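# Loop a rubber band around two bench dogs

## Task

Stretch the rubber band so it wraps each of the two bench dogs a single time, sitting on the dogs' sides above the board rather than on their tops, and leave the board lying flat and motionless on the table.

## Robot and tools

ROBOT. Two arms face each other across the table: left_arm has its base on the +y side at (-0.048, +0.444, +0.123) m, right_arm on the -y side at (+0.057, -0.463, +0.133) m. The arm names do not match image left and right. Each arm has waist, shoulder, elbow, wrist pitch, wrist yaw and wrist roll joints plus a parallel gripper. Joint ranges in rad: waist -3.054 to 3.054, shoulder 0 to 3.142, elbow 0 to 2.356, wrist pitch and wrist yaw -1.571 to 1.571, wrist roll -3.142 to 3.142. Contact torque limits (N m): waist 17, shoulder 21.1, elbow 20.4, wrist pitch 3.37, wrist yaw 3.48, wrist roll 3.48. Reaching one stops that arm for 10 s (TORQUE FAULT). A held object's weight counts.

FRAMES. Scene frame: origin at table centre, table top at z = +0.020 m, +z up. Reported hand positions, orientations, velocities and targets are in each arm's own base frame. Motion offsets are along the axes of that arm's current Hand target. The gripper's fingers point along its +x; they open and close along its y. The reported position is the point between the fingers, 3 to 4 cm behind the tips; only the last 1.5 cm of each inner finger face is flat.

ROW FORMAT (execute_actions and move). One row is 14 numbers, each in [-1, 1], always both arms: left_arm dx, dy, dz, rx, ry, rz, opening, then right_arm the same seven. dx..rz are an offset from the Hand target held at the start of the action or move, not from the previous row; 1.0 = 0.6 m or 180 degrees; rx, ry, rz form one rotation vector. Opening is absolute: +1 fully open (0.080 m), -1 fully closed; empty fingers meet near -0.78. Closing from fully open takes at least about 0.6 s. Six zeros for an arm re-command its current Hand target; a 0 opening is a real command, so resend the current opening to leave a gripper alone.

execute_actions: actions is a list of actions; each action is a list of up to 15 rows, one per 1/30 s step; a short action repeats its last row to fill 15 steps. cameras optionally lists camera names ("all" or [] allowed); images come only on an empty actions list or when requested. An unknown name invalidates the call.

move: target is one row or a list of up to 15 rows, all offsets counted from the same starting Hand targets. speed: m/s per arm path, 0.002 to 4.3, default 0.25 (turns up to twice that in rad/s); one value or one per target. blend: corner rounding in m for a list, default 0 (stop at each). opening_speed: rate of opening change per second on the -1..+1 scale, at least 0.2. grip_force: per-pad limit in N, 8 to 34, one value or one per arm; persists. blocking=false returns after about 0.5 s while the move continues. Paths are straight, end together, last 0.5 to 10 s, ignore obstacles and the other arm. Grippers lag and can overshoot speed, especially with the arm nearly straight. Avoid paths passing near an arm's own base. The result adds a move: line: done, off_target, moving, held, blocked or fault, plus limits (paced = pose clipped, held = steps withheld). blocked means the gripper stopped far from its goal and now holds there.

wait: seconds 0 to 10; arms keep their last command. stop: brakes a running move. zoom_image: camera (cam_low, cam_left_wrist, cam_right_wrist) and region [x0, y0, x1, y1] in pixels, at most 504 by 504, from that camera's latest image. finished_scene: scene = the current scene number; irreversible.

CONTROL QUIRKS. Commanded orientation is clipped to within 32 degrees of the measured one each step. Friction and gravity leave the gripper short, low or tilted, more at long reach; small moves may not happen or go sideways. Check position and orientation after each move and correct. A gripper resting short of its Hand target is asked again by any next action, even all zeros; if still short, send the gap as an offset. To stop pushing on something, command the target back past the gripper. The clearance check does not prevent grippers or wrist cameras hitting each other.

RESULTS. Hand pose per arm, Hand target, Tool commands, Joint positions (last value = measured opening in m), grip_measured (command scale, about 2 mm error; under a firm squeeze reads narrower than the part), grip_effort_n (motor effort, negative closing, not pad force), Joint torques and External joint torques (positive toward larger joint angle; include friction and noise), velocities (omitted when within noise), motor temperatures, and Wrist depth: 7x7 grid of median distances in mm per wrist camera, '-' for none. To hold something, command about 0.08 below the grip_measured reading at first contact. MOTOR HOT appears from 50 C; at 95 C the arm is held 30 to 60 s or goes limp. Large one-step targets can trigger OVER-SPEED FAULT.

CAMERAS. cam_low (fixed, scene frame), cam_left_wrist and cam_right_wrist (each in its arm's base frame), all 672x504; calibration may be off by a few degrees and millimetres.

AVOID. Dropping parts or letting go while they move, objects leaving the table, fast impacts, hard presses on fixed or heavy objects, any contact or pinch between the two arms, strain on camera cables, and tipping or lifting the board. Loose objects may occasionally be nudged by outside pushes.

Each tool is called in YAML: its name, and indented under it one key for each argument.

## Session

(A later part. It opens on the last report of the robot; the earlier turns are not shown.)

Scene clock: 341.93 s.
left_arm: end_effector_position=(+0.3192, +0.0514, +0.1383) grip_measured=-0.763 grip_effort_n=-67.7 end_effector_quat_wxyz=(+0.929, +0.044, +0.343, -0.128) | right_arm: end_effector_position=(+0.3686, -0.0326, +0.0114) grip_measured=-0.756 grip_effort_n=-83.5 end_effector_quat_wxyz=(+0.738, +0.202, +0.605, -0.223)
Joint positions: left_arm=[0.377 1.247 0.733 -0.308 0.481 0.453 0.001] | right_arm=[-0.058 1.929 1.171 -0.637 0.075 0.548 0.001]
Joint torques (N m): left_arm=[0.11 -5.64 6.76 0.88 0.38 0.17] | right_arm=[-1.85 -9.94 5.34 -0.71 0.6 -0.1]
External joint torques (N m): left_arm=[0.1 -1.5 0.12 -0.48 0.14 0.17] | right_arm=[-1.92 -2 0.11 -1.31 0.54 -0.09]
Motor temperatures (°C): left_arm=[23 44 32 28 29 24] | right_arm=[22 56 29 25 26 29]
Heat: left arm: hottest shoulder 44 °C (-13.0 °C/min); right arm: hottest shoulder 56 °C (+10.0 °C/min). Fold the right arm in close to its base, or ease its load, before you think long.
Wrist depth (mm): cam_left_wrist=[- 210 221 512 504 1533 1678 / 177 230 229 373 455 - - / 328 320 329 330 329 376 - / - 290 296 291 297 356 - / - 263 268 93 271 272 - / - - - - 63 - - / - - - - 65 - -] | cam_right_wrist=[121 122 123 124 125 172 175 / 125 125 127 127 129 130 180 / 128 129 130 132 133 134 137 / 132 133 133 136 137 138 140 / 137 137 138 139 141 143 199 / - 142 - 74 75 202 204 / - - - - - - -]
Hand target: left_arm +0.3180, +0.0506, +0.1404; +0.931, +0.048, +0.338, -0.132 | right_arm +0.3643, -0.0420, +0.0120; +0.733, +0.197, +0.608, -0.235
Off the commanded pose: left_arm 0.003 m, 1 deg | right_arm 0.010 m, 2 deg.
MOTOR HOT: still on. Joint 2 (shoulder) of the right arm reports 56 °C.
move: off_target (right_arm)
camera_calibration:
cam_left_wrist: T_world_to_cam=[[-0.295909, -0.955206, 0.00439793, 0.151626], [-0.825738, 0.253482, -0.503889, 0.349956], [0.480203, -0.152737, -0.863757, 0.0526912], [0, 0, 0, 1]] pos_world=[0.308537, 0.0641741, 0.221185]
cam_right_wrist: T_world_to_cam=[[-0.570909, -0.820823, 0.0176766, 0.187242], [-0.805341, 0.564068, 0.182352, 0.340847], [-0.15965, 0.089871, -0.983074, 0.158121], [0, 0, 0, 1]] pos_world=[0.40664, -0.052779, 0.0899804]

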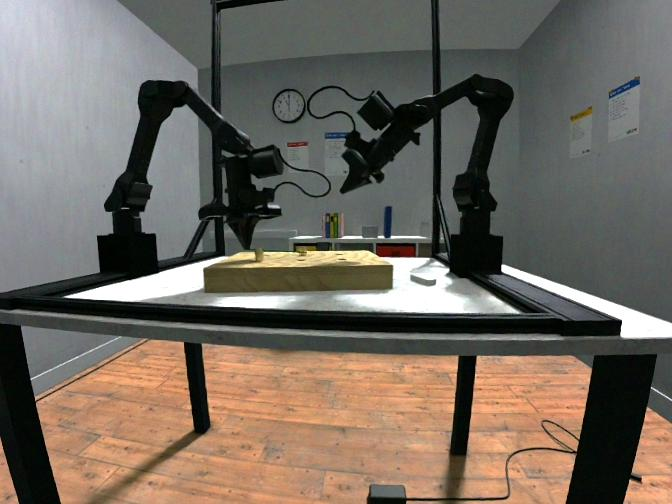

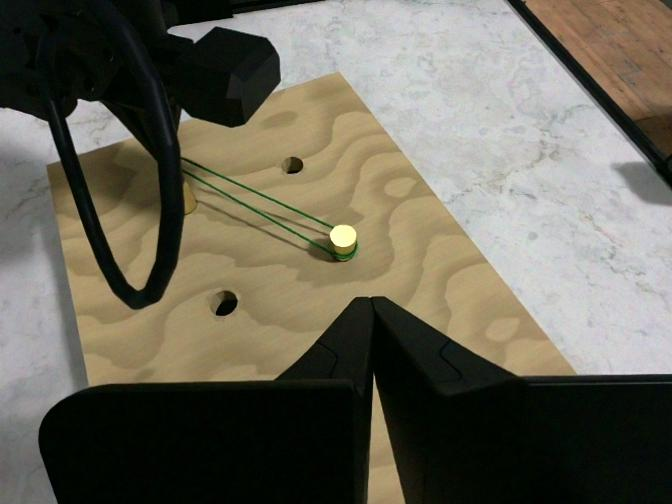

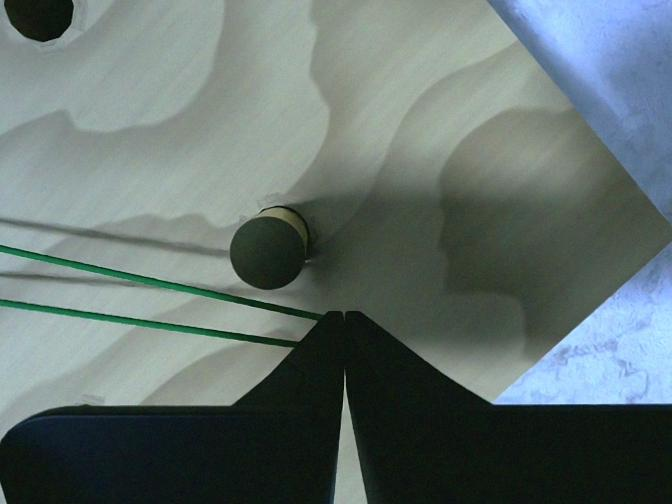

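move:
  target:
    - [0,0,0,0,0,0,-0.9,0,0,0.0135,0,0,0,-1]
    - [0,0,0,0,0,0,-0.9,0.038,0,0.0065,0,0,0,-1]
  speed: 0.1
  cameras: ["all"]

zoom_image:
  camera: "cam_low"
  region: [230, 210, 330, 280]

zoom_image:
  camera: "cam_right_wrist"
  region: [150, 180, 370, 380]

Scene clock: 347.50 s.
left_arm: end_effector_position=(+0.3192, +0.0514, +0.1383) grip_measured=-0.763 grip_effort_n=-67.7 end_effector_quat_wxyz=(+0.929, +0.044, +0.343, -0.128) | right_arm: end_effector_position=(+0.3795, -0.0370, +0.0010) grip_measured=-0.756 grip_effort_n=-83.5 end_effector_quat_wxyz=(+0.743, +0.203, +0.598, -0.221)
Joint positions: left_arm=[0.377 1.247 0.733 -0.308 0.481 0.453 0.001] | right_arm=[-0.069 1.975 1.186 -0.588 0.072 0.536 0.001]
Joint torques (N m): left_arm=[0.19 -5.71 6.73 0.91 0.38 0.16] | right_arm=[-1.93 -8.04 2.96 0.27 0.63 -0.11]
External joint torques (N m): left_arm=[0.2 -1.59 0.17 -0.42 0.14 0.16] | right_arm=[-1.96 0.17 -2.26 -0.38 0.57 -0.11]
Motor temperatures (°C): left_arm=[23 43 32 28 29 24] | right_arm=[22 55 30 25 27 29]
Heat: left arm: hottest shoulder 43 °C (-14.1 °C/min); right arm: hottest shoulder 55 °C (+8.1 °C/min). Fold the right arm in close to its base, or ease its load, before you think long.
Wrist depth (mm): cam_left_wrist=[183 213 490 506 - 1652 1652 / 174 225 219 365 442 - 1578 / 313 305 328 330 336 - 395 / 139 287 296 291 295 - 370 / 315 258 271 94 268 274 320 / - - - - 63 - - / - - - - 65 - -] | cam_right_wrist=[113 113 114 115 115 163 165 / 116 116 117 118 119 120 170 / 120 120 120 122 122 123 126 / 123 123 124 125 126 127 128 / 126 127 98 128 130 131 132 / - 131 - 74 75 134 190 / - - - - - - -]
Hand target: left_arm +0.3180, +0.0506, +0.1404; +0.931, +0.048, +0.338, -0.132 | right_arm +0.3708, -0.0466, -0.0098; +0.733, +0.197, +0.608, -0.235
Off the commanded pose: left_arm 0.003 m, 1 deg | right_arm 0.017 m, 2 deg.
MOTOR HOT: still on. Joint 2 (shoulder) of the right arm reports 55 °C.
move: off_target (right_arm)
camera_calibration:
cam_left_wrist: T_world_to_cam=[[-0.295909, -0.955206, 0.00439793, 0.151626], [-0.825738, 0.253482, -0.503889, 0.349956], [0.480203, -0.152737, -0.863757, 0.0526912], [0, 0, 0, 1]] pos_world=[0.308537, 0.0641741, 0.221185]
cam_right_wrist: T_world_to_cam=[[-0.569781, -0.821759, 0.00785361, 0.189646], [-0.809365, 0.562792, 0.167908, 0.355552], [-0.1424, 0.0893142, -0.985771, 0.143519], [0, 0, 0, 1]] pos_world=[0.416265, -0.057077, 0.0802876]

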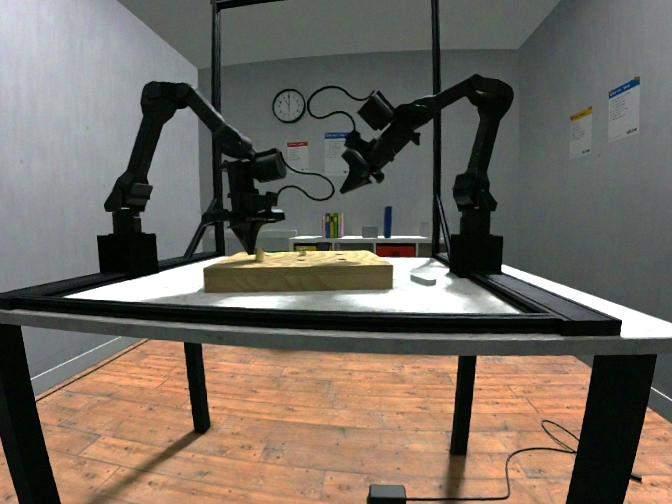

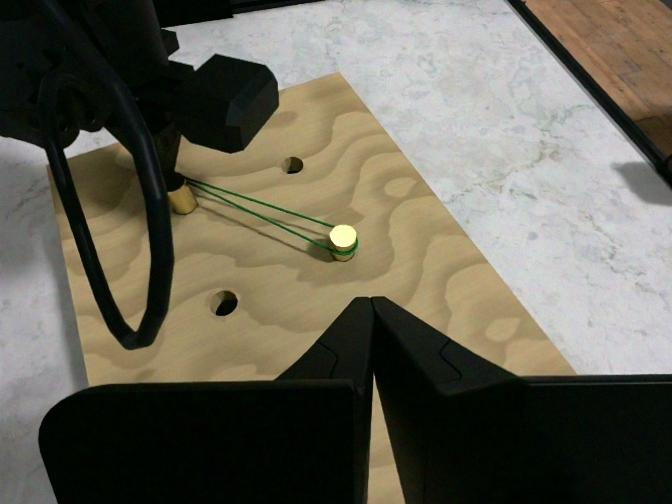

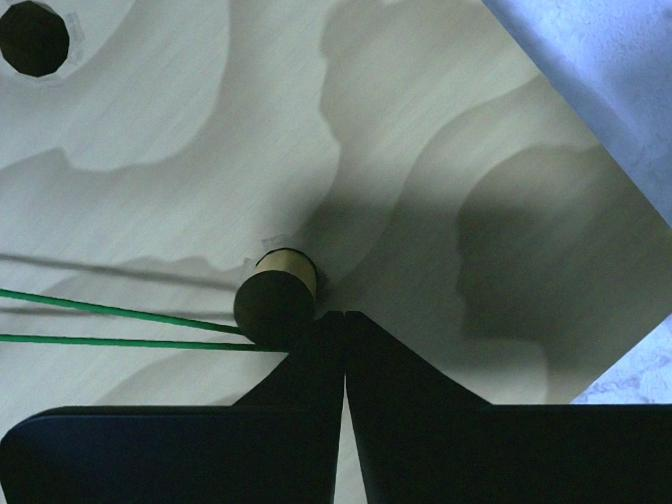

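Scaled by 5.040 from the camera's 672x504 image, which has a finer 960x720 frame.

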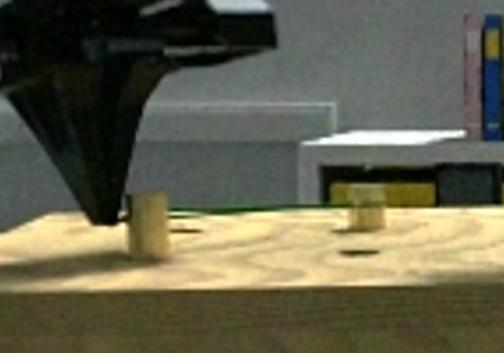

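Scaled by 2.291 from the camera's 672x504 image, which has a finer 960x720 frame.

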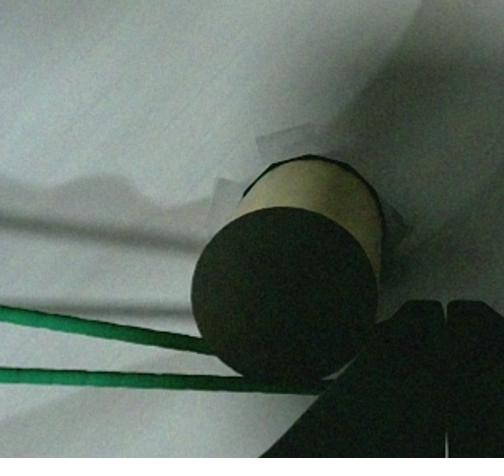

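move:
  target:
    - [0,0,0,0,0,0,-0.9,-0.04,0,0.0074,0,0,0,-1]
    - [0,0,0,0,0,0,-0.9,-0.035,0,-0.0197,0,-0.111,0,-1]
  speed: 0.1
  cameras: ["all"]

zoom_image:
  camera: "cam_low"
  region: [230, 210, 330, 280]

zoom_image:
  camera: "cam_left_wrist"
  region: [120, 100, 400, 300]

Scene clock: 358.30 s.
left_arm: end_effector_position=(+0.3192, +0.0514, +0.1383) grip_measured=-0.763 grip_effort_n=-67.7 end_effector_quat_wxyz=(+0.929, +0.044, +0.343, -0.128) | right_arm: end_effector_position=(+0.3660, -0.0280, +0.0101) grip_measured=-0.756 grip_effort_n=-83.5 end_effector_quat_wxyz=(+0.831, +0.157, +0.473, -0.245)
Joint positions: left_arm=[0.377 1.247 0.733 -0.308 0.481 0.453 0.001] | right_arm=[0.037 1.788 0.858 -0.187 0.279 0.57 0.001]
Joint torques (N m): left_arm=[0.18 -5.76 6.63 0.87 0.37 0.16] | right_arm=[-1.29 -9.66 2.67 0.54 1.17 0.19]
External joint torques (N m): left_arm=[0.18 -1.55 -0.04 -0.5 0.12 0.16] | right_arm=[-1.32 -2.89 -2.46 -0.46 1 0.19]
Heat: left arm: hottest shoulder 41 °C (-16.2 °C/min); right arm: hottest shoulder 52 °C (+4.0 °C/min). Fold the right arm in close to its base, or ease its load, before you think long.
Wrist depth (mm): cam_left_wrist=[179 237 227 - 530 1590 1678 / - 272 353 373 447 - 1469 / 341 319 327 328 337 - - / 302 296 294 290 296 - - / 280 268 273 93 270 274 - / - - - - 63 - - / - - - - 65 - -] | cam_right_wrist=[154 155 157 159 217 219 223 / 150 151 152 154 156 212 218 / 145 146 148 149 151 153 209 / 142 142 144 145 147 148 151 / 138 138 139 142 143 145 148 / - 136 - 74 75 142 193 / - - - - - - -]
Hand target: left_arm +0.3180, +0.0506, +0.1404; +0.931, +0.048, +0.338, -0.132 | right_arm +0.3583, -0.0376, +0.0087; +0.827, +0.153, +0.471, -0.266
Off the commanded pose: left_arm 0.003 m, 1 deg | right_arm 0.012 m, 2 deg.
MOTOR HOT: still on. Joint 2 (shoulder) of the right arm reports 52 °C.
move: off_target (right_arm)
camera_calibration:
cam_left_wrist: T_world_to_cam=[[-0.295909, -0.955206, 0.00439793, 0.151626], [-0.825738, 0.253482, -0.503889, 0.349956], [0.480203, -0.152737, -0.863757, 0.0526912], [0, 0, 0, 1]] pos_world=[0.308537, 0.0641741, 0.221185]
cam_right_wrist: T_world_to_cam=[[-0.567179, -0.823446, 0.0156337, 0.18814], [-0.815055, 0.558471, -0.154254, 0.343096], [0.118289, -0.100232, -0.987907, 0.0491028], [0, 0, 0, 1]] pos_world=[0.380543, -0.0317644, 0.0984918]

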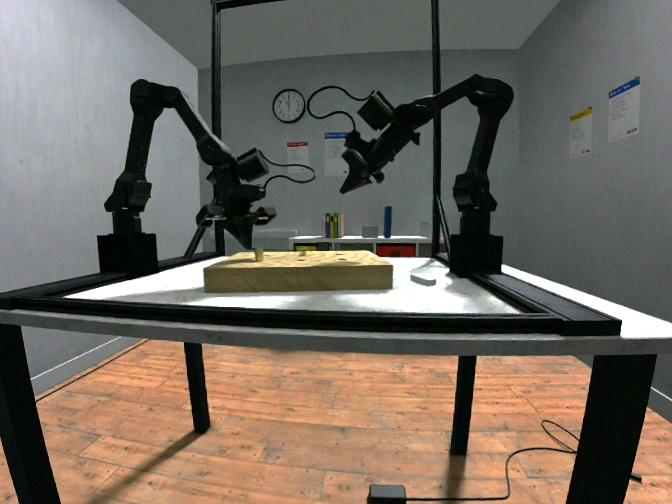

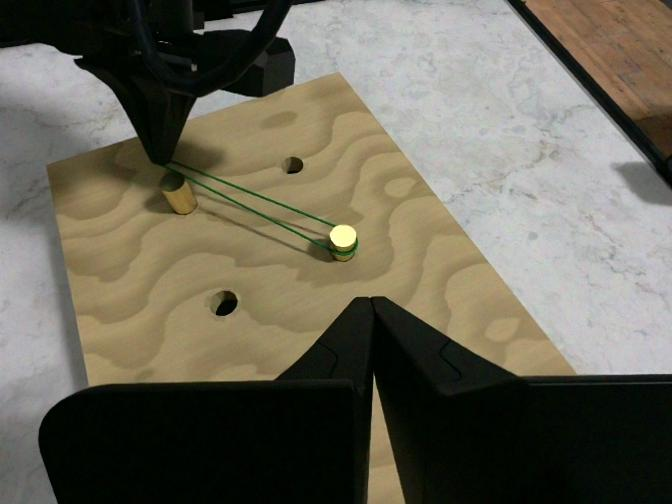

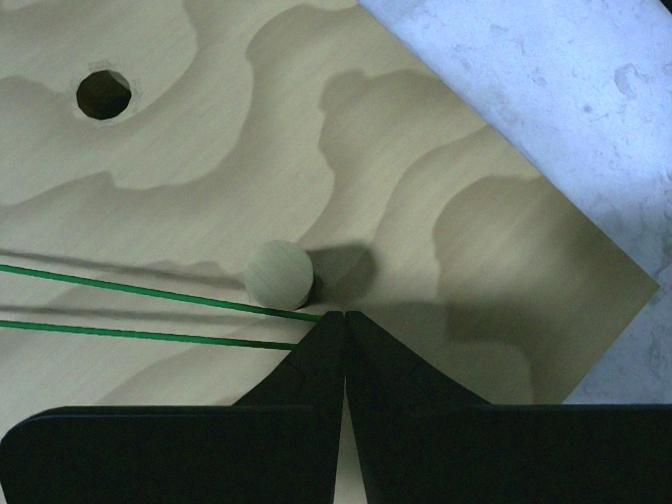

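Scaled by 5.040 from the camera's 672x504 image, which has a finer 960x720 frame.

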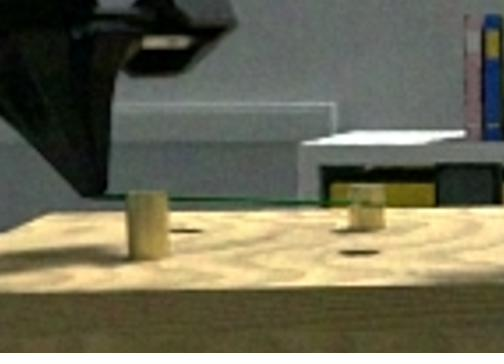

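Scaled by 1.800 from the camera's 672x504 image, which has a finer 960x720 frame.

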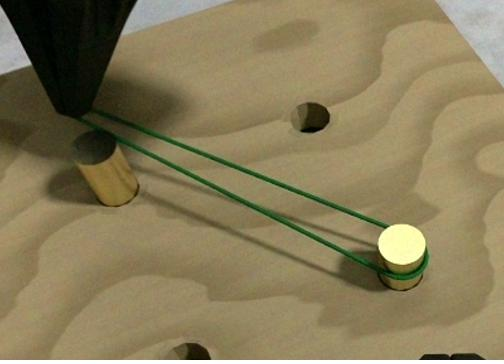

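move:
  target:
    - [0,0,0,0,0,0,-0.9,0.0055,0,0.0093,0,0,0,-1]
    - [0,0,0,0,0,0,-0.9,0.0155,0,0.0033,0,0,0,-1]
  speed: 0.08
  cameras: ["all"]

zoom_image:
  camera: "cam_right_wrist"
  region: [180, 200, 360, 370]

zoom_image:
  camera: "cam_left_wrist"
  region: [120, 100, 400, 300]

Scene clock: 365.93 s.
left_arm: end_effector_position=(+0.3192, +0.0514, +0.1383) grip_measured=-0.763 grip_effort_n=-67.7 end_effector_quat_wxyz=(+0.929, +0.044, +0.343, -0.128) | right_arm: end_effector_position=(+0.3694, -0.0302, +0.0086) grip_measured=-0.756 grip_effort_n=-83.5 end_effector_quat_wxyz=(+0.834, +0.160, +0.467, -0.247)
Joint positions: left_arm=[0.377 1.247 0.733 -0.308 0.481 0.453 0.001] | right_arm=[0.03 1.799 0.858 -0.163 0.279 0.57 0.001]
Joint torques (N m): left_arm=[0.18 -5.64 6.64 0.87 0.4 0.2] | right_arm=[-1.96 -6.95 3.72 0.79 0.96 -0.08]
External joint torques (N m): left_arm=[0.2 -1.44 -0.07 -0.51 0.16 0.2] | right_arm=[-1.97 -0.09 -1.38 -0.23 0.78 -0.08]
Heat: left arm: hottest shoulder 41 °C (-14.0 °C/min); right arm: hottest shoulder 52 °C (+1.0 °C/min). Fold the right arm in close to its base, or ease its load, before you think long.
Wrist depth (mm): cam_left_wrist=[182 232 97 - - 527 1665 / 458 274 353 374 452 450 1522 / 324 320 330 329 326 374 394 / 336 295 296 291 298 350 353 / 311 267 272 94 269 263 - / - - - - 63 - - / - - - - 65 - -] | cam_right_wrist=[154 155 157 159 217 219 221 / 150 151 152 153 155 212 214 / 145 146 147 148 150 152 208 / 141 142 143 144 145 147 200 / 137 137 138 140 141 142 144 / - 135 - 74 75 139 190 / - - - - - - -]
Hand target: left_arm +0.3180, +0.0506, +0.1404; +0.931, +0.048, +0.338, -0.132 | right_arm +0.3635, -0.0412, +0.0017; +0.827, +0.153, +0.471, -0.266
Off the commanded pose: left_arm 0.003 m, 1 deg | right_arm 0.014 m, 2 deg.
MOTOR HOT: still on. Joint 2 (shoulder) of the right arm reports 52 °C.
move: off_target (right_arm)
camera_calibration:
cam_left_wrist: T_world_to_cam=[[-0.295909, -0.955206, 0.00439793, 0.151626], [-0.825738, 0.253482, -0.503889, 0.349956], [0.480203, -0.152737, -0.863757, 0.0526912], [0, 0, 0, 1]] pos_world=[0.308537, 0.0641741, 0.221185]
cam_right_wrist: T_world_to_cam=[[-0.572668, -0.819752, 0.00759197, 0.190471], [-0.809263, 0.563813, -0.164949, 0.345069], [0.130937, -0.100605, -0.986273, 0.0422893], [0, 0, 0, 1]] pos_world=[0.382791, -0.0341612, 0.0971815]

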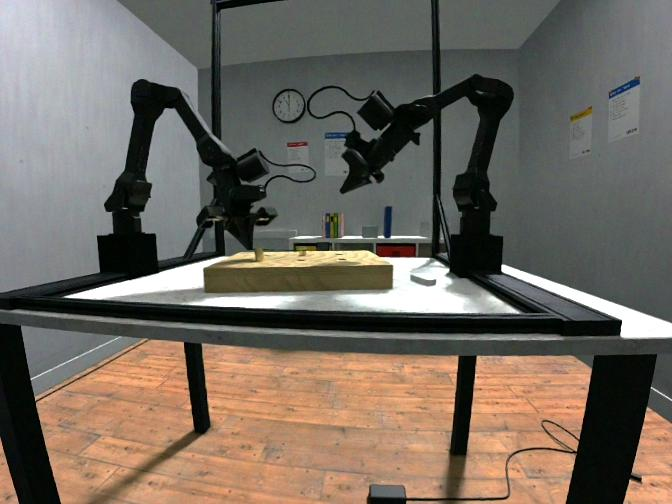

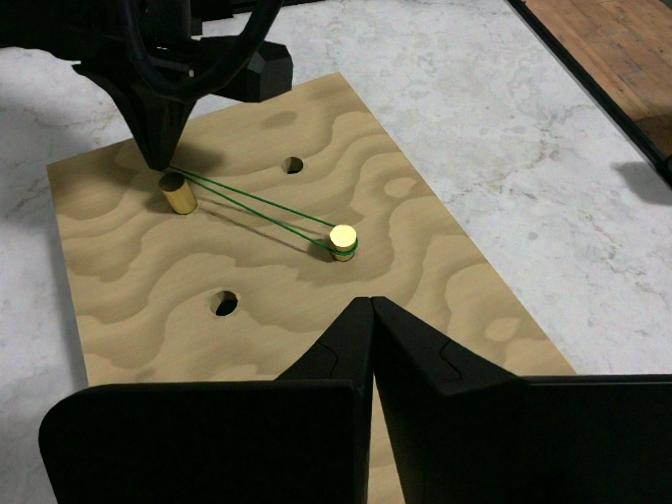

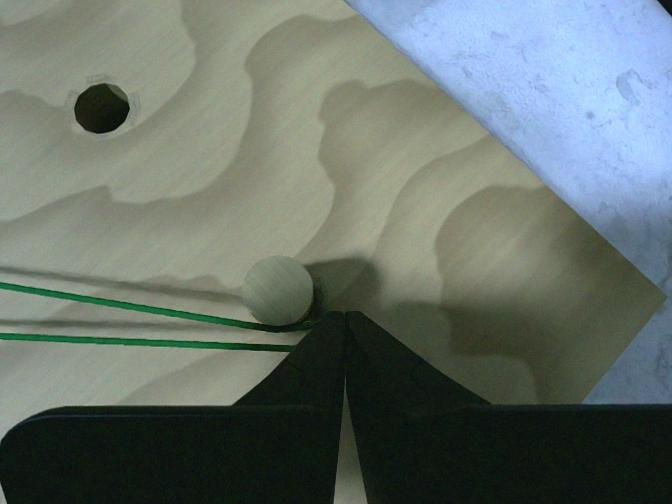

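Scaled by 2.800 from the camera's 672x504 image, which has a finer 960x720 frame.

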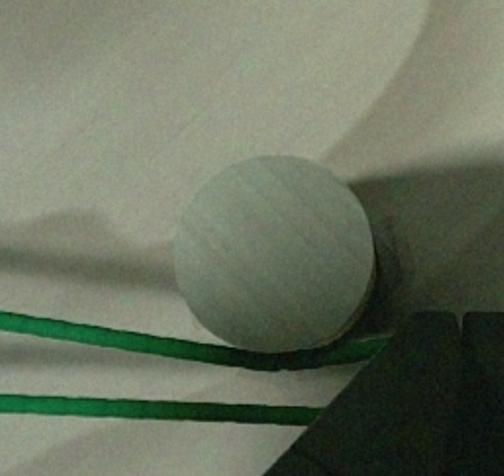

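Scaled by 1.800 from the camera's 672x504 image, which has a finer 960x720 frame.

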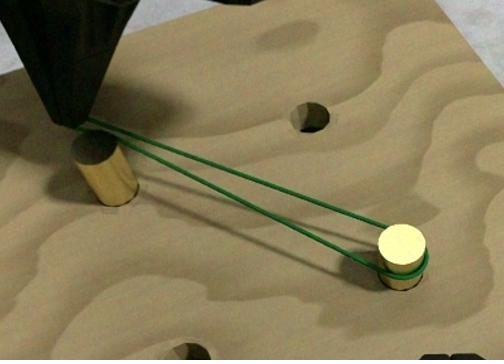

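move:
  target:
    - [0,0,0,0,0,0,-0.9,-0.0033,0,-0.0057,0,0,0,-1]
    - [0,0,0,0,0,0,-0.9,-0.0155,0,0.0015,0,0,0,-1]
    - [0,0,0,0,0,0,-0.9,-0.007,0,0.015,0,0,0,-1]
  speed: 0.08
  cameras: ["all"]

zoom_image:
  camera: "cam_right_wrist"
  region: [180, 200, 360, 370]

zoom_image:
  camera: "cam_left_wrist"
  region: [120, 100, 400, 300]

Scene clock: 374.13 s.
left_arm: end_effector_position=(+0.3192, +0.0514, +0.1383) grip_measured=-0.763 grip_effort_n=-67.7 end_effector_quat_wxyz=(+0.929, +0.044, +0.343, -0.128) | right_arm: end_effector_position=(+0.3696, -0.0334, +0.0124) grip_measured=-0.756 grip_effort_n=-83.5 end_effector_quat_wxyz=(+0.832, +0.158, +0.470, -0.249)
Joint positions: left_arm=[0.377 1.247 0.733 -0.308 0.481 0.453 0.001] | right_arm=[0.021 1.792 0.873 -0.19 0.278 0.562 0.001]
Joint torques (N m): left_arm=[0.2 -5.67 6.66 0.88 0.37 0.17] | right_arm=[-2.28 -7.21 5.48 0.11 0.85 -0.1]
External joint torques (N m): left_arm=[0.19 -1.52 0.03 -0.47 0.14 0.17] | right_arm=[-2.28 -0.25 0.18 -0.93 0.68 -0.1]
Motor temperatures (°C): left_arm=[23 40 31 28 28 24] | right_arm=[22 50 29 25 28 29]
Heat: left arm: hottest shoulder 40 °C (-11.2 °C/min); right arm: hottest shoulder 50 °C (-5.1 °C/min). Fold the right arm in close to its base, or ease its load, before you think long.
Wrist depth (mm): cam_left_wrist=[175 227 227 516 512 1665 1746 / - 263 354 374 - 437 1459 / 330 319 329 330 321 - - / 298 294 296 291 296 - 352 / 305 268 272 94 269 270 329 / - - - - 63 - - / - - - - 65 - -] | cam_right_wrist=[157 157 160 162 220 224 226 / 154 154 155 156 158 217 219 / 148 148 150 152 153 208 212 / 143 145 146 148 149 151 205 / 140 141 140 144 145 147 150 / - 138 - 74 75 143 194 / - - - - - - -]
Hand target: left_arm +0.3180, +0.0506, +0.1404; +0.931, +0.048, +0.338, -0.132 | right_arm +0.3680, -0.0445, +0.0098; +0.827, +0.153, +0.471, -0.266
Off the commanded pose: left_arm 0.003 m, 1 deg | right_arm 0.012 m, 2 deg.
MOTOR HOT: still on. Joint 2 (shoulder) of the right arm reports 50 °C.
move: off_target (right_arm)
camera_calibration:
cam_left_wrist: T_world_to_cam=[[-0.295909, -0.955206, 0.00439793, 0.151626], [-0.825738, 0.253482, -0.503889, 0.349956], [0.480203, -0.152737, -0.863757, 0.0526912], [0, 0, 0, 1]] pos_world=[0.308537, 0.0641741, 0.221185]
cam_right_wrist: T_world_to_cam=[[-0.574131, -0.818639, 0.014301, 0.188455], [-0.80959, 0.565005, -0.159164, 0.347711], [0.122217, -0.102959, -0.987149, 0.0488671], [0, 0, 0, 1]] pos_world=[0.383728, -0.0371507, 0.100887]

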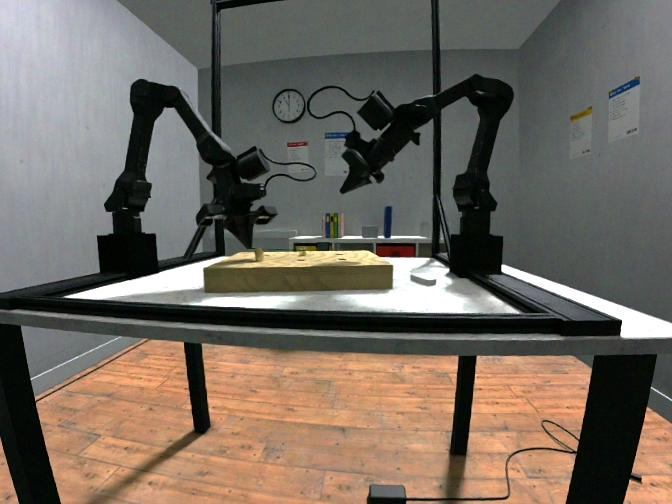

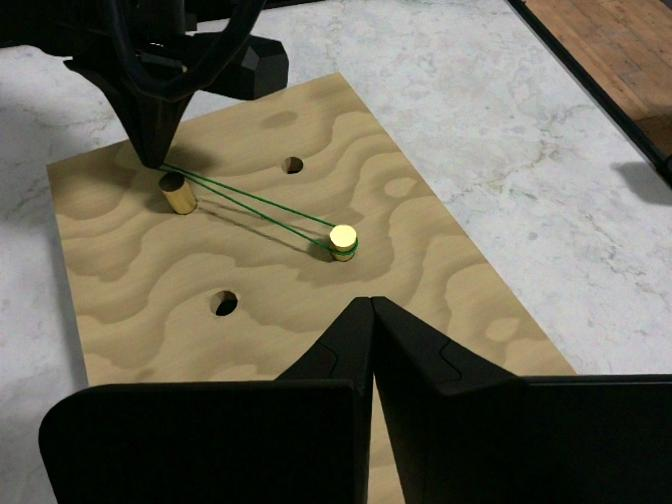

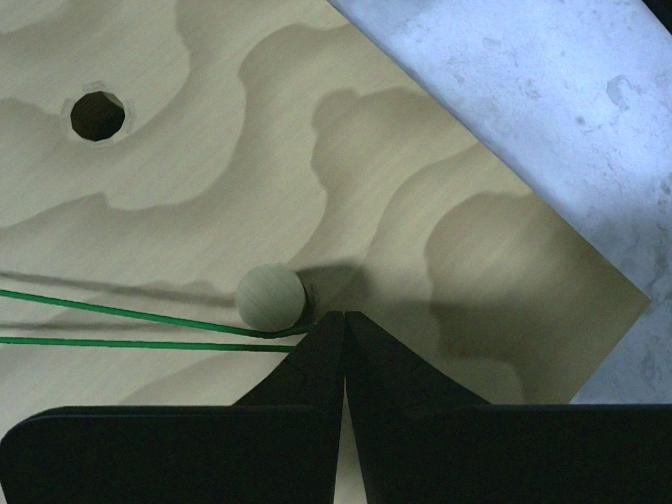

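Scaled by 2.800 from the camera's 672x504 image, which has a finer 960x720 frame.

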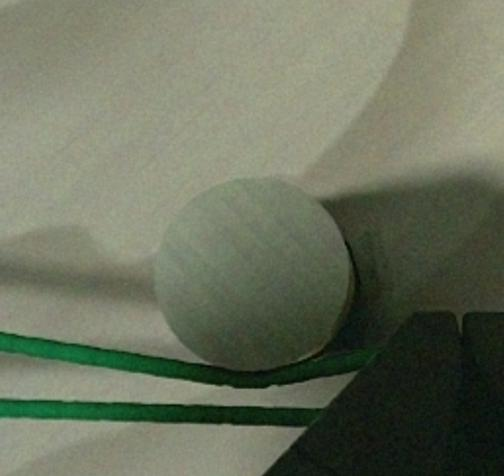

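Scaled by 1.800 from the camera's 672x504 image, which has a finer 960x720 frame.

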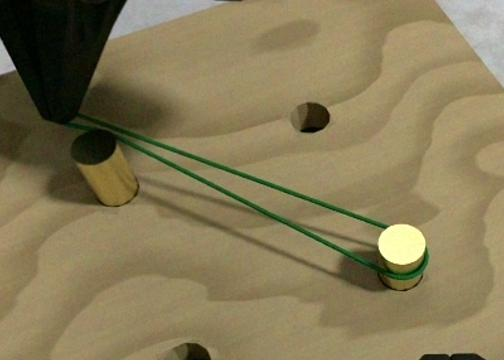

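zoom_image:
  camera: "cam_low"
  region: [235, 230, 315, 270]

Scaled by 6.300 from the camera's 672x504 image, which has a finer 960x720 frame.

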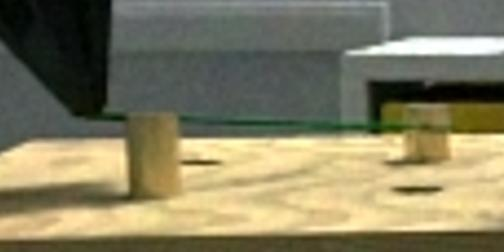

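move:
  target:
    - [0,0,0,0,0,0,-0.9,-0.0042,0,-0.0072,0,0,0,-1]
    - [0,0,0,0,0,0,-0.9,-0.0142,0,-0.001,0,0,0,-1]
    - [0,0,0,0,0,0,-0.9,-0.0075,0,0.0103,0,0,0,-1]
  speed: 0.08
  cameras: ["all"]

zoom_image:
  camera: "cam_right_wrist"
  region: [180, 200, 360, 370]

zoom_image:
  camera: "cam_low"
  region: [235, 230, 315, 270]

Scene clock: 387.77 s.
left_arm: end_effector_position=(+0.3192, +0.0514, +0.1383) grip_measured=-0.763 grip_effort_n=-67.7 end_effector_quat_wxyz=(+0.929, +0.044, +0.343, -0.128) | right_arm: end_effector_position=(+0.3729, -0.0358, +0.0193) grip_measured=-0.756 grip_effort_n=-83.5 end_effector_quat_wxyz=(+0.832, +0.158, +0.469, -0.250)
Joint positions: left_arm=[0.377 1.247 0.733 -0.308 0.481 0.453 0.001] | right_arm=[0.014 1.785 0.897 -0.218 0.276 0.556 0.001]
Joint torques (N m): left_arm=[0.15 -5.75 6.66 0.86 0.4 0.16] | right_arm=[-2.03 -7.47 5.33 0.02 0.8 -0.12]
External joint torques (N m): left_arm=[0.17 -1.59 0.03 -0.49 0.15 0.15] | right_arm=[-2.03 -0.47 -0.07 -1.04 0.62 -0.12]
Heat: left arm: hottest shoulder 39 °C (-8.0 °C/min); right arm: hottest shoulder 46 °C (-10.0 °C/min).
Wrist depth (mm): cam_left_wrist=[176 187 206 - - 1614 1665 / - 263 353 364 469 - 1511 / 334 320 330 328 325 - - / 302 294 296 298 297 345 349 / 276 268 273 94 270 275 322 / - - - - 63 - - / - - - - 65 - -] | cam_right_wrist=[164 166 167 169 229 231 232 / 159 161 163 164 221 224 227 / 154 156 158 159 161 216 219 / 150 151 153 155 157 158 213 / 146 147 121 151 152 153 205 / 143 144 - 74 75 150 201 / - - - - - - -]
Hand target: left_arm +0.3180, +0.0506, +0.1404; +0.931, +0.048, +0.338, -0.132 | right_arm +0.3704, -0.0464, +0.0169; +0.827, +0.153, +0.471, -0.266
Off the commanded pose: left_arm 0.003 m, 1 deg | right_arm 0.011 m, 2 deg.
MOTOR HOT: cleared for the motors of the right arm.
move: off_target (right_arm)
camera_calibration:
cam_left_wrist: T_world_to_cam=[[-0.295909, -0.955206, 0.00439793, 0.151626], [-0.825738, 0.253482, -0.503889, 0.349956], [0.480203, -0.152737, -0.863757, 0.0526912], [0, 0, 0, 1]] pos_world=[0.308537, 0.0641741, 0.221185]
cam_right_wrist: T_world_to_cam=[[-0.575209, -0.817884, 0.0141496, 0.188773], [-0.808545, 0.565848, -0.161462, 0.352582], [0.124051, -0.104315, -0.986778, 0.0543457], [0, 0, 0, 1]] pos_world=[0.386921, -0.0394446, 0.107885]

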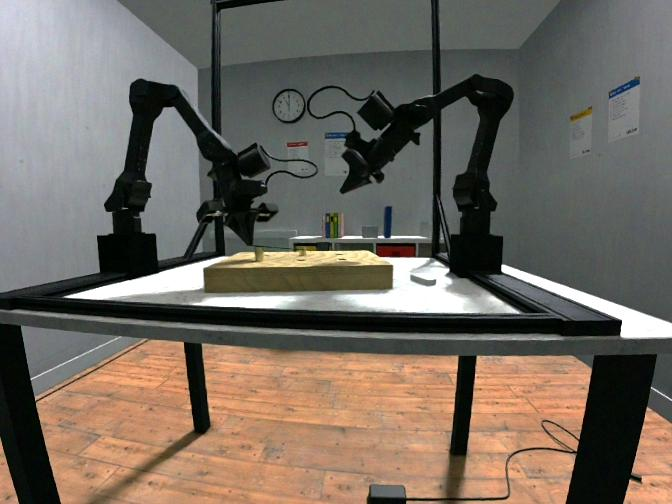

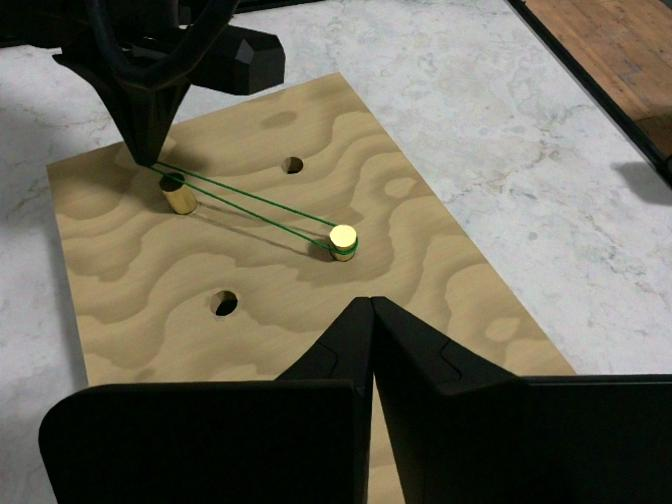

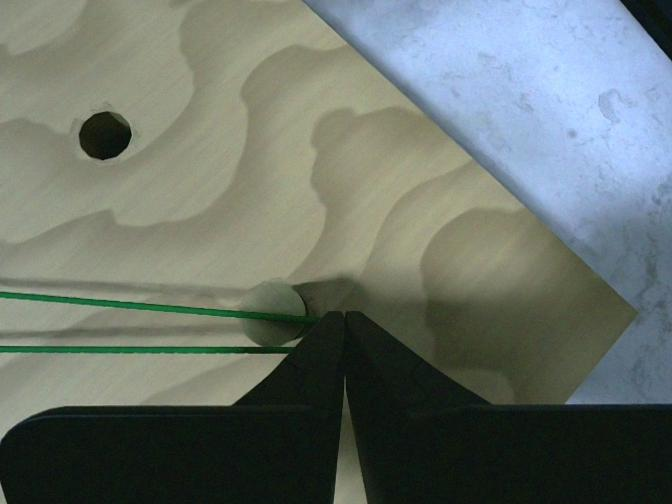

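Scaled by 2.800 from the camera's 672x504 image, which has a finer 960x720 frame.

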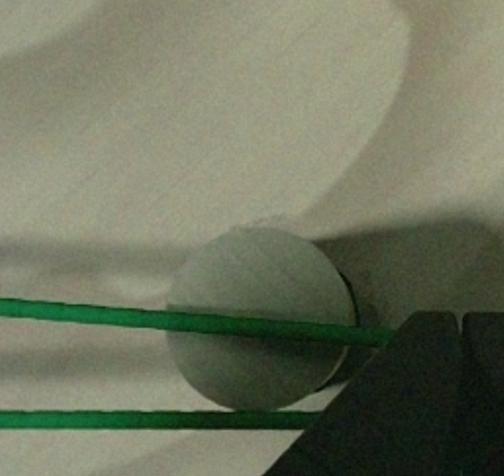

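Scaled by 6.300 from the camera's 672x504 image, which has a finer 960x720 frame.

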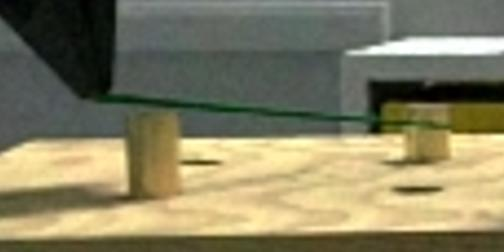

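move:
  target:
    - [0,0,0,0,0,0,-0.9,-0.0025,0,-0.0043,0,0,0,-1]
    - [0,0,0,0,0,0,-0.9,0.019,0,-0.017,0,0,0,-1]
  speed: 0.08
  cameras: ["all"]

zoom_image:
  camera: "cam_right_wrist"
  region: [180, 200, 360, 370]

zoom_image:
  camera: "cam_low"
  region: [235, 230, 315, 270]

Scene clock: 392.43 s.
left_arm: end_effector_position=(+0.3192, +0.0514, +0.1383) grip_measured=-0.763 grip_effort_n=-67.7 end_effector_quat_wxyz=(+0.929, +0.044, +0.343, -0.128) | right_arm: end_effector_position=(+0.3772, -0.0354, +0.0125) grip_measured=-0.756 grip_effort_n=-83.5 end_effector_quat_wxyz=(+0.836, +0.161, +0.462, -0.248)
Joint positions: left_arm=[0.377 1.247 0.733 -0.308 0.481 0.453 0.001] | right_arm=[0.015 1.81 0.886 -0.164 0.276 0.556 0.001]
Joint torques (N m): left_arm=[0.16 -5.65 6.68 0.88 0.41 0.19] | right_arm=[-1.46 -6.87 2.76 0.72 0.89 0.12]
External joint torques (N m): left_arm=[0.16 -1.48 0.03 -0.48 0.17 0.19] | right_arm=[-1.5 0.26 -2.57 -0.37 0.72 0.12]
Heat: left arm: hottest shoulder 39 °C (-6.1 °C/min); right arm: hottest shoulder 46 °C (-10.1 °C/min).
Wrist depth (mm): cam_left_wrist=[- 210 229 - - 539 1791 / 425 260 353 371 - - 1490 / 373 320 329 328 327 - - / 298 296 295 290 298 364 - / 307 268 268 93 268 264 323 / - - - - 63 - - / - - - - 65 - -] | cam_right_wrist=[160 162 163 165 223 226 228 / 155 157 158 159 161 218 219 / 150 150 152 153 154 210 212 / 145 146 147 148 149 151 204 / 141 142 142 145 145 146 148 / - 138 - 74 75 142 192 / - - - - - - -]
Hand target: left_arm +0.3180, +0.0506, +0.1404; +0.931, +0.048, +0.338, -0.132 | right_arm +0.3681, -0.0446, +0.0019; +0.827, +0.153, +0.471, -0.266
Off the commanded pose: left_arm 0.003 m, 1 deg | right_arm 0.017 m, 3 deg.
move: off_target (right_arm)
camera_calibration:
cam_left_wrist: T_world_to_cam=[[-0.295909, -0.955206, 0.00439793, 0.151626], [-0.825738, 0.253482, -0.503889, 0.349956], [0.480203, -0.152737, -0.863757, 0.0526912], [0, 0, 0, 1]] pos_world=[0.308537, 0.0641741, 0.221185]
cam_right_wrist: T_world_to_cam=[[-0.574727, -0.818337, 0.00377584, 0.191523], [-0.805987, 0.565243, -0.175741, 0.353956], [0.141681, -0.104046, -0.984429, 0.0403166], [0, 0, 0, 1]] pos_world=[0.389646, -0.039146, 0.10117]

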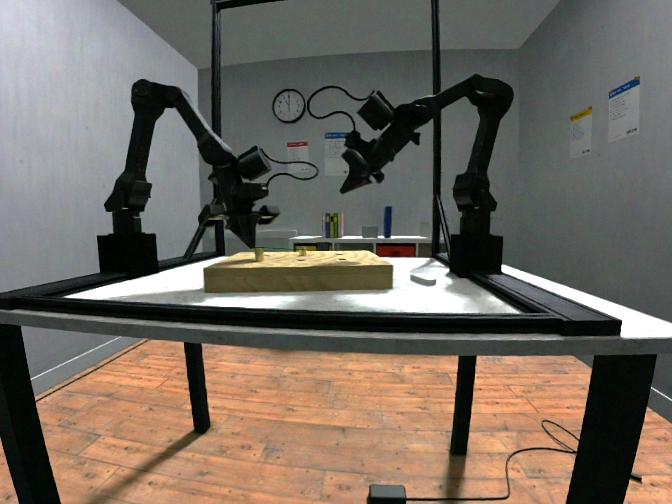

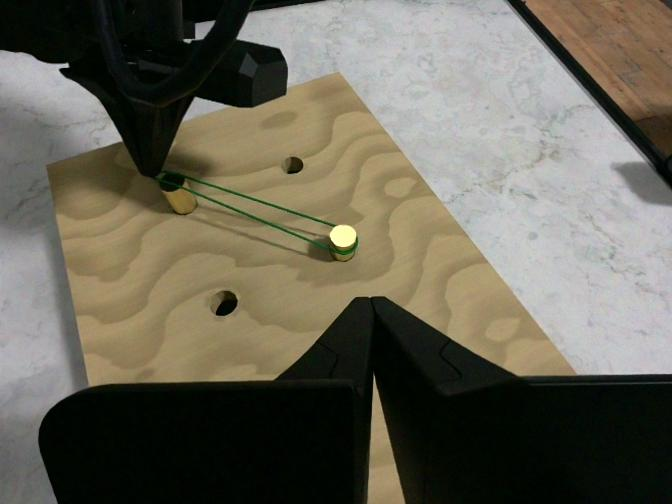

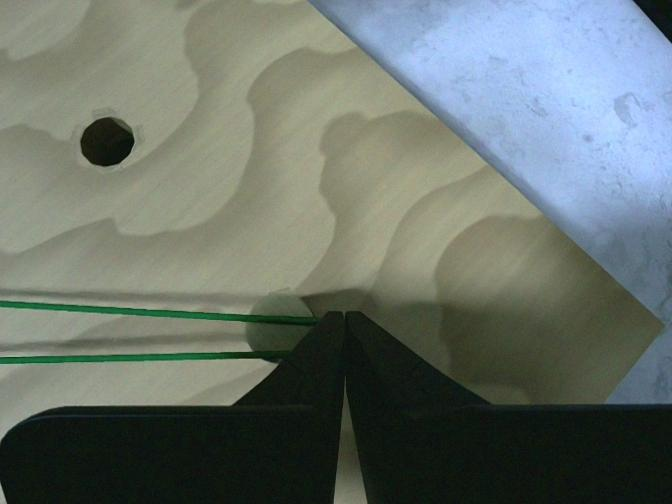

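Scaled by 2.800 from the camera's 672x504 image, which has a finer 960x720 frame.

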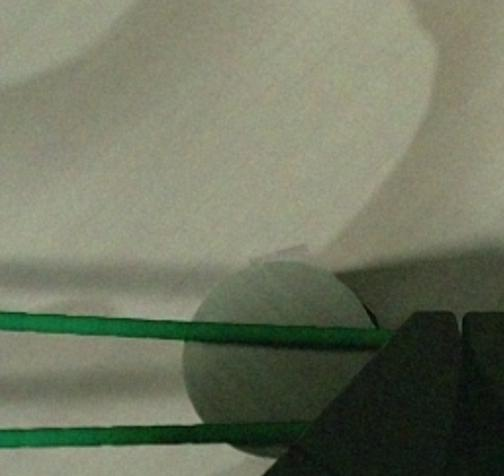

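Scaled by 6.300 from the camera's 672x504 image, which has a finer 960x720 frame.

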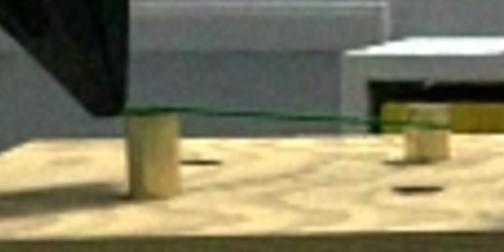

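move:
  target: [0,0,0,0,0,0,-0.9,-0.0253,0,-0.001,0,0,0,-1]
  speed: 0.08
  cameras: ["all"]

zoom_image:
  camera: "cam_right_wrist"
  region: [200, 200, 450, 390]

zoom_image:
  camera: "cam_left_wrist"
  region: [120, 100, 400, 300]

Scene clock: 404.43 s.
left_arm: end_effector_position=(+0.3192, +0.0514, +0.1383) grip_measured=-0.763 grip_effort_n=-67.7 end_effector_quat_wxyz=(+0.929, +0.044, +0.343, -0.128) | right_arm: end_effector_position=(+0.3699, -0.0302, +0.0161) grip_measured=-0.756 grip_effort_n=-83.5 end_effector_quat_wxyz=(+0.833, +0.157, +0.471, -0.245)
Joint positions: left_arm=[0.377 1.247 0.733 -0.308 0.481 0.453 0.001] | right_arm=[0.029 1.783 0.88 -0.207 0.276 0.562 0.001]
Joint torques (N m): left_arm=[0.24 -5.7 6.68 0.9 0.41 0.21] | right_arm=[-1.41 -9.88 2.85 -0.06 1.17 0.17]
External joint torques (N m): left_arm=[0.24 -1.51 0.04 -0.45 0.17 0.2] | right_arm=[-1.41 -2.99 -2.43 -1.08 1 0.17]
Motor temperatures (°C): left_arm=[23 39 31 28 28 24] | right_arm=[22 45 30 25 28 29]
Heat: left arm: hottest shoulder 39 °C (-4.0 °C/min); right arm: hottest shoulder 45 °C (-11.1 °C/min).
Wrist depth (mm): cam_left_wrist=[180 224 210 - - 1705 1652 / - 261 361 364 411 436 1490 / 325 320 330 329 381 424 390 / 334 295 296 291 297 - - / 283 268 272 93 269 275 309 / - - - - 63 - - / - - - - 65 - -] | cam_right_wrist=[161 162 164 165 225 227 229 / 157 158 158 161 163 220 223 / 152 153 154 155 157 212 216 / 147 148 150 152 153 154 209 / 143 144 145 148 149 150 201 / 140 141 - 74 75 147 198 / - - - - - - -]
Hand target: left_arm +0.3180, +0.0506, +0.1404; +0.931, +0.048, +0.338, -0.132 | right_arm +0.3614, -0.0398, +0.0147; +0.827, +0.153, +0.471, -0.266
Off the commanded pose: left_arm 0.003 m, 1 deg | right_arm 0.013 m, 3 deg.
move: off_target (right_arm)
camera_calibration:
cam_left_wrist: T_world_to_cam=[[-0.295909, -0.955206, 0.00439793, 0.151626], [-0.825738, 0.253482, -0.503889, 0.349956], [0.480203, -0.152737, -0.863757, 0.0526912], [0, 0, 0, 1]] pos_world=[0.308537, 0.0641741, 0.221185]
cam_right_wrist: T_world_to_cam=[[-0.567007, -0.823603, 0.0134554, 0.188423], [-0.814536, 0.558184, -0.157992, 0.34835], [0.122612, -0.100543, -0.987349, 0.0526532], [0, 0, 0, 1]] pos_world=[0.384125, -0.0339632, 0.104488]

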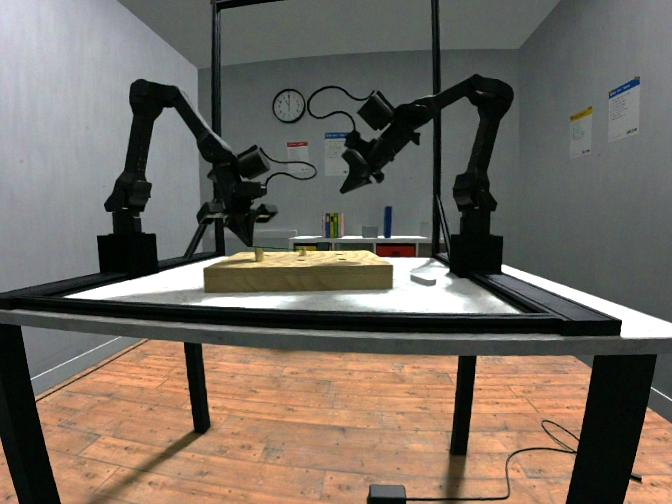

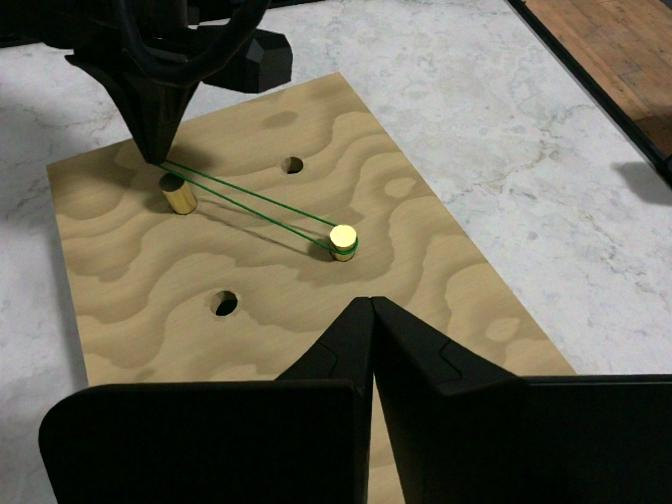

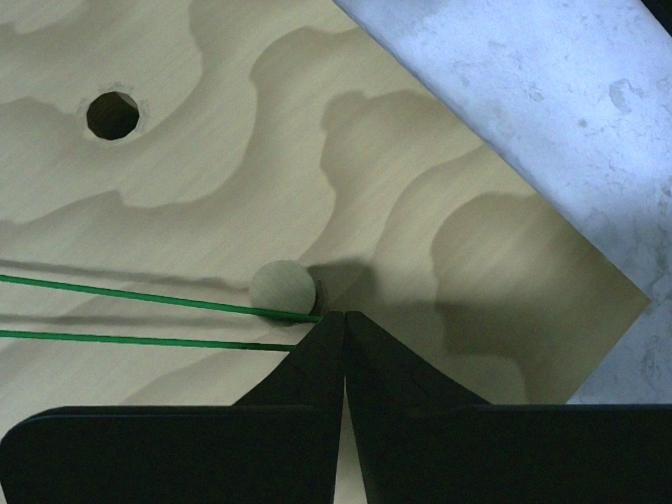

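Scaled by 2.016 from the camera's 672x504 image, which has a finer 960x720 frame.

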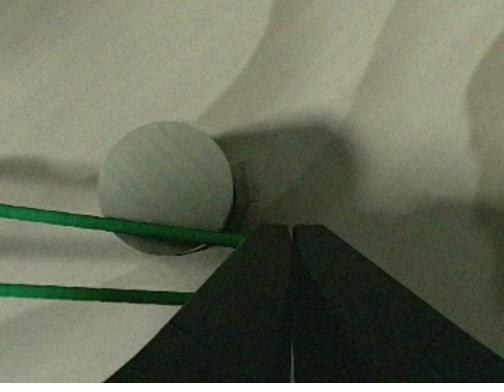

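Scaled by 1.800 from the camera's 672x504 image, which has a finer 960x720 frame.

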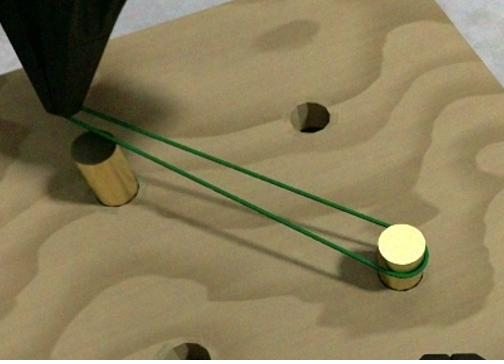

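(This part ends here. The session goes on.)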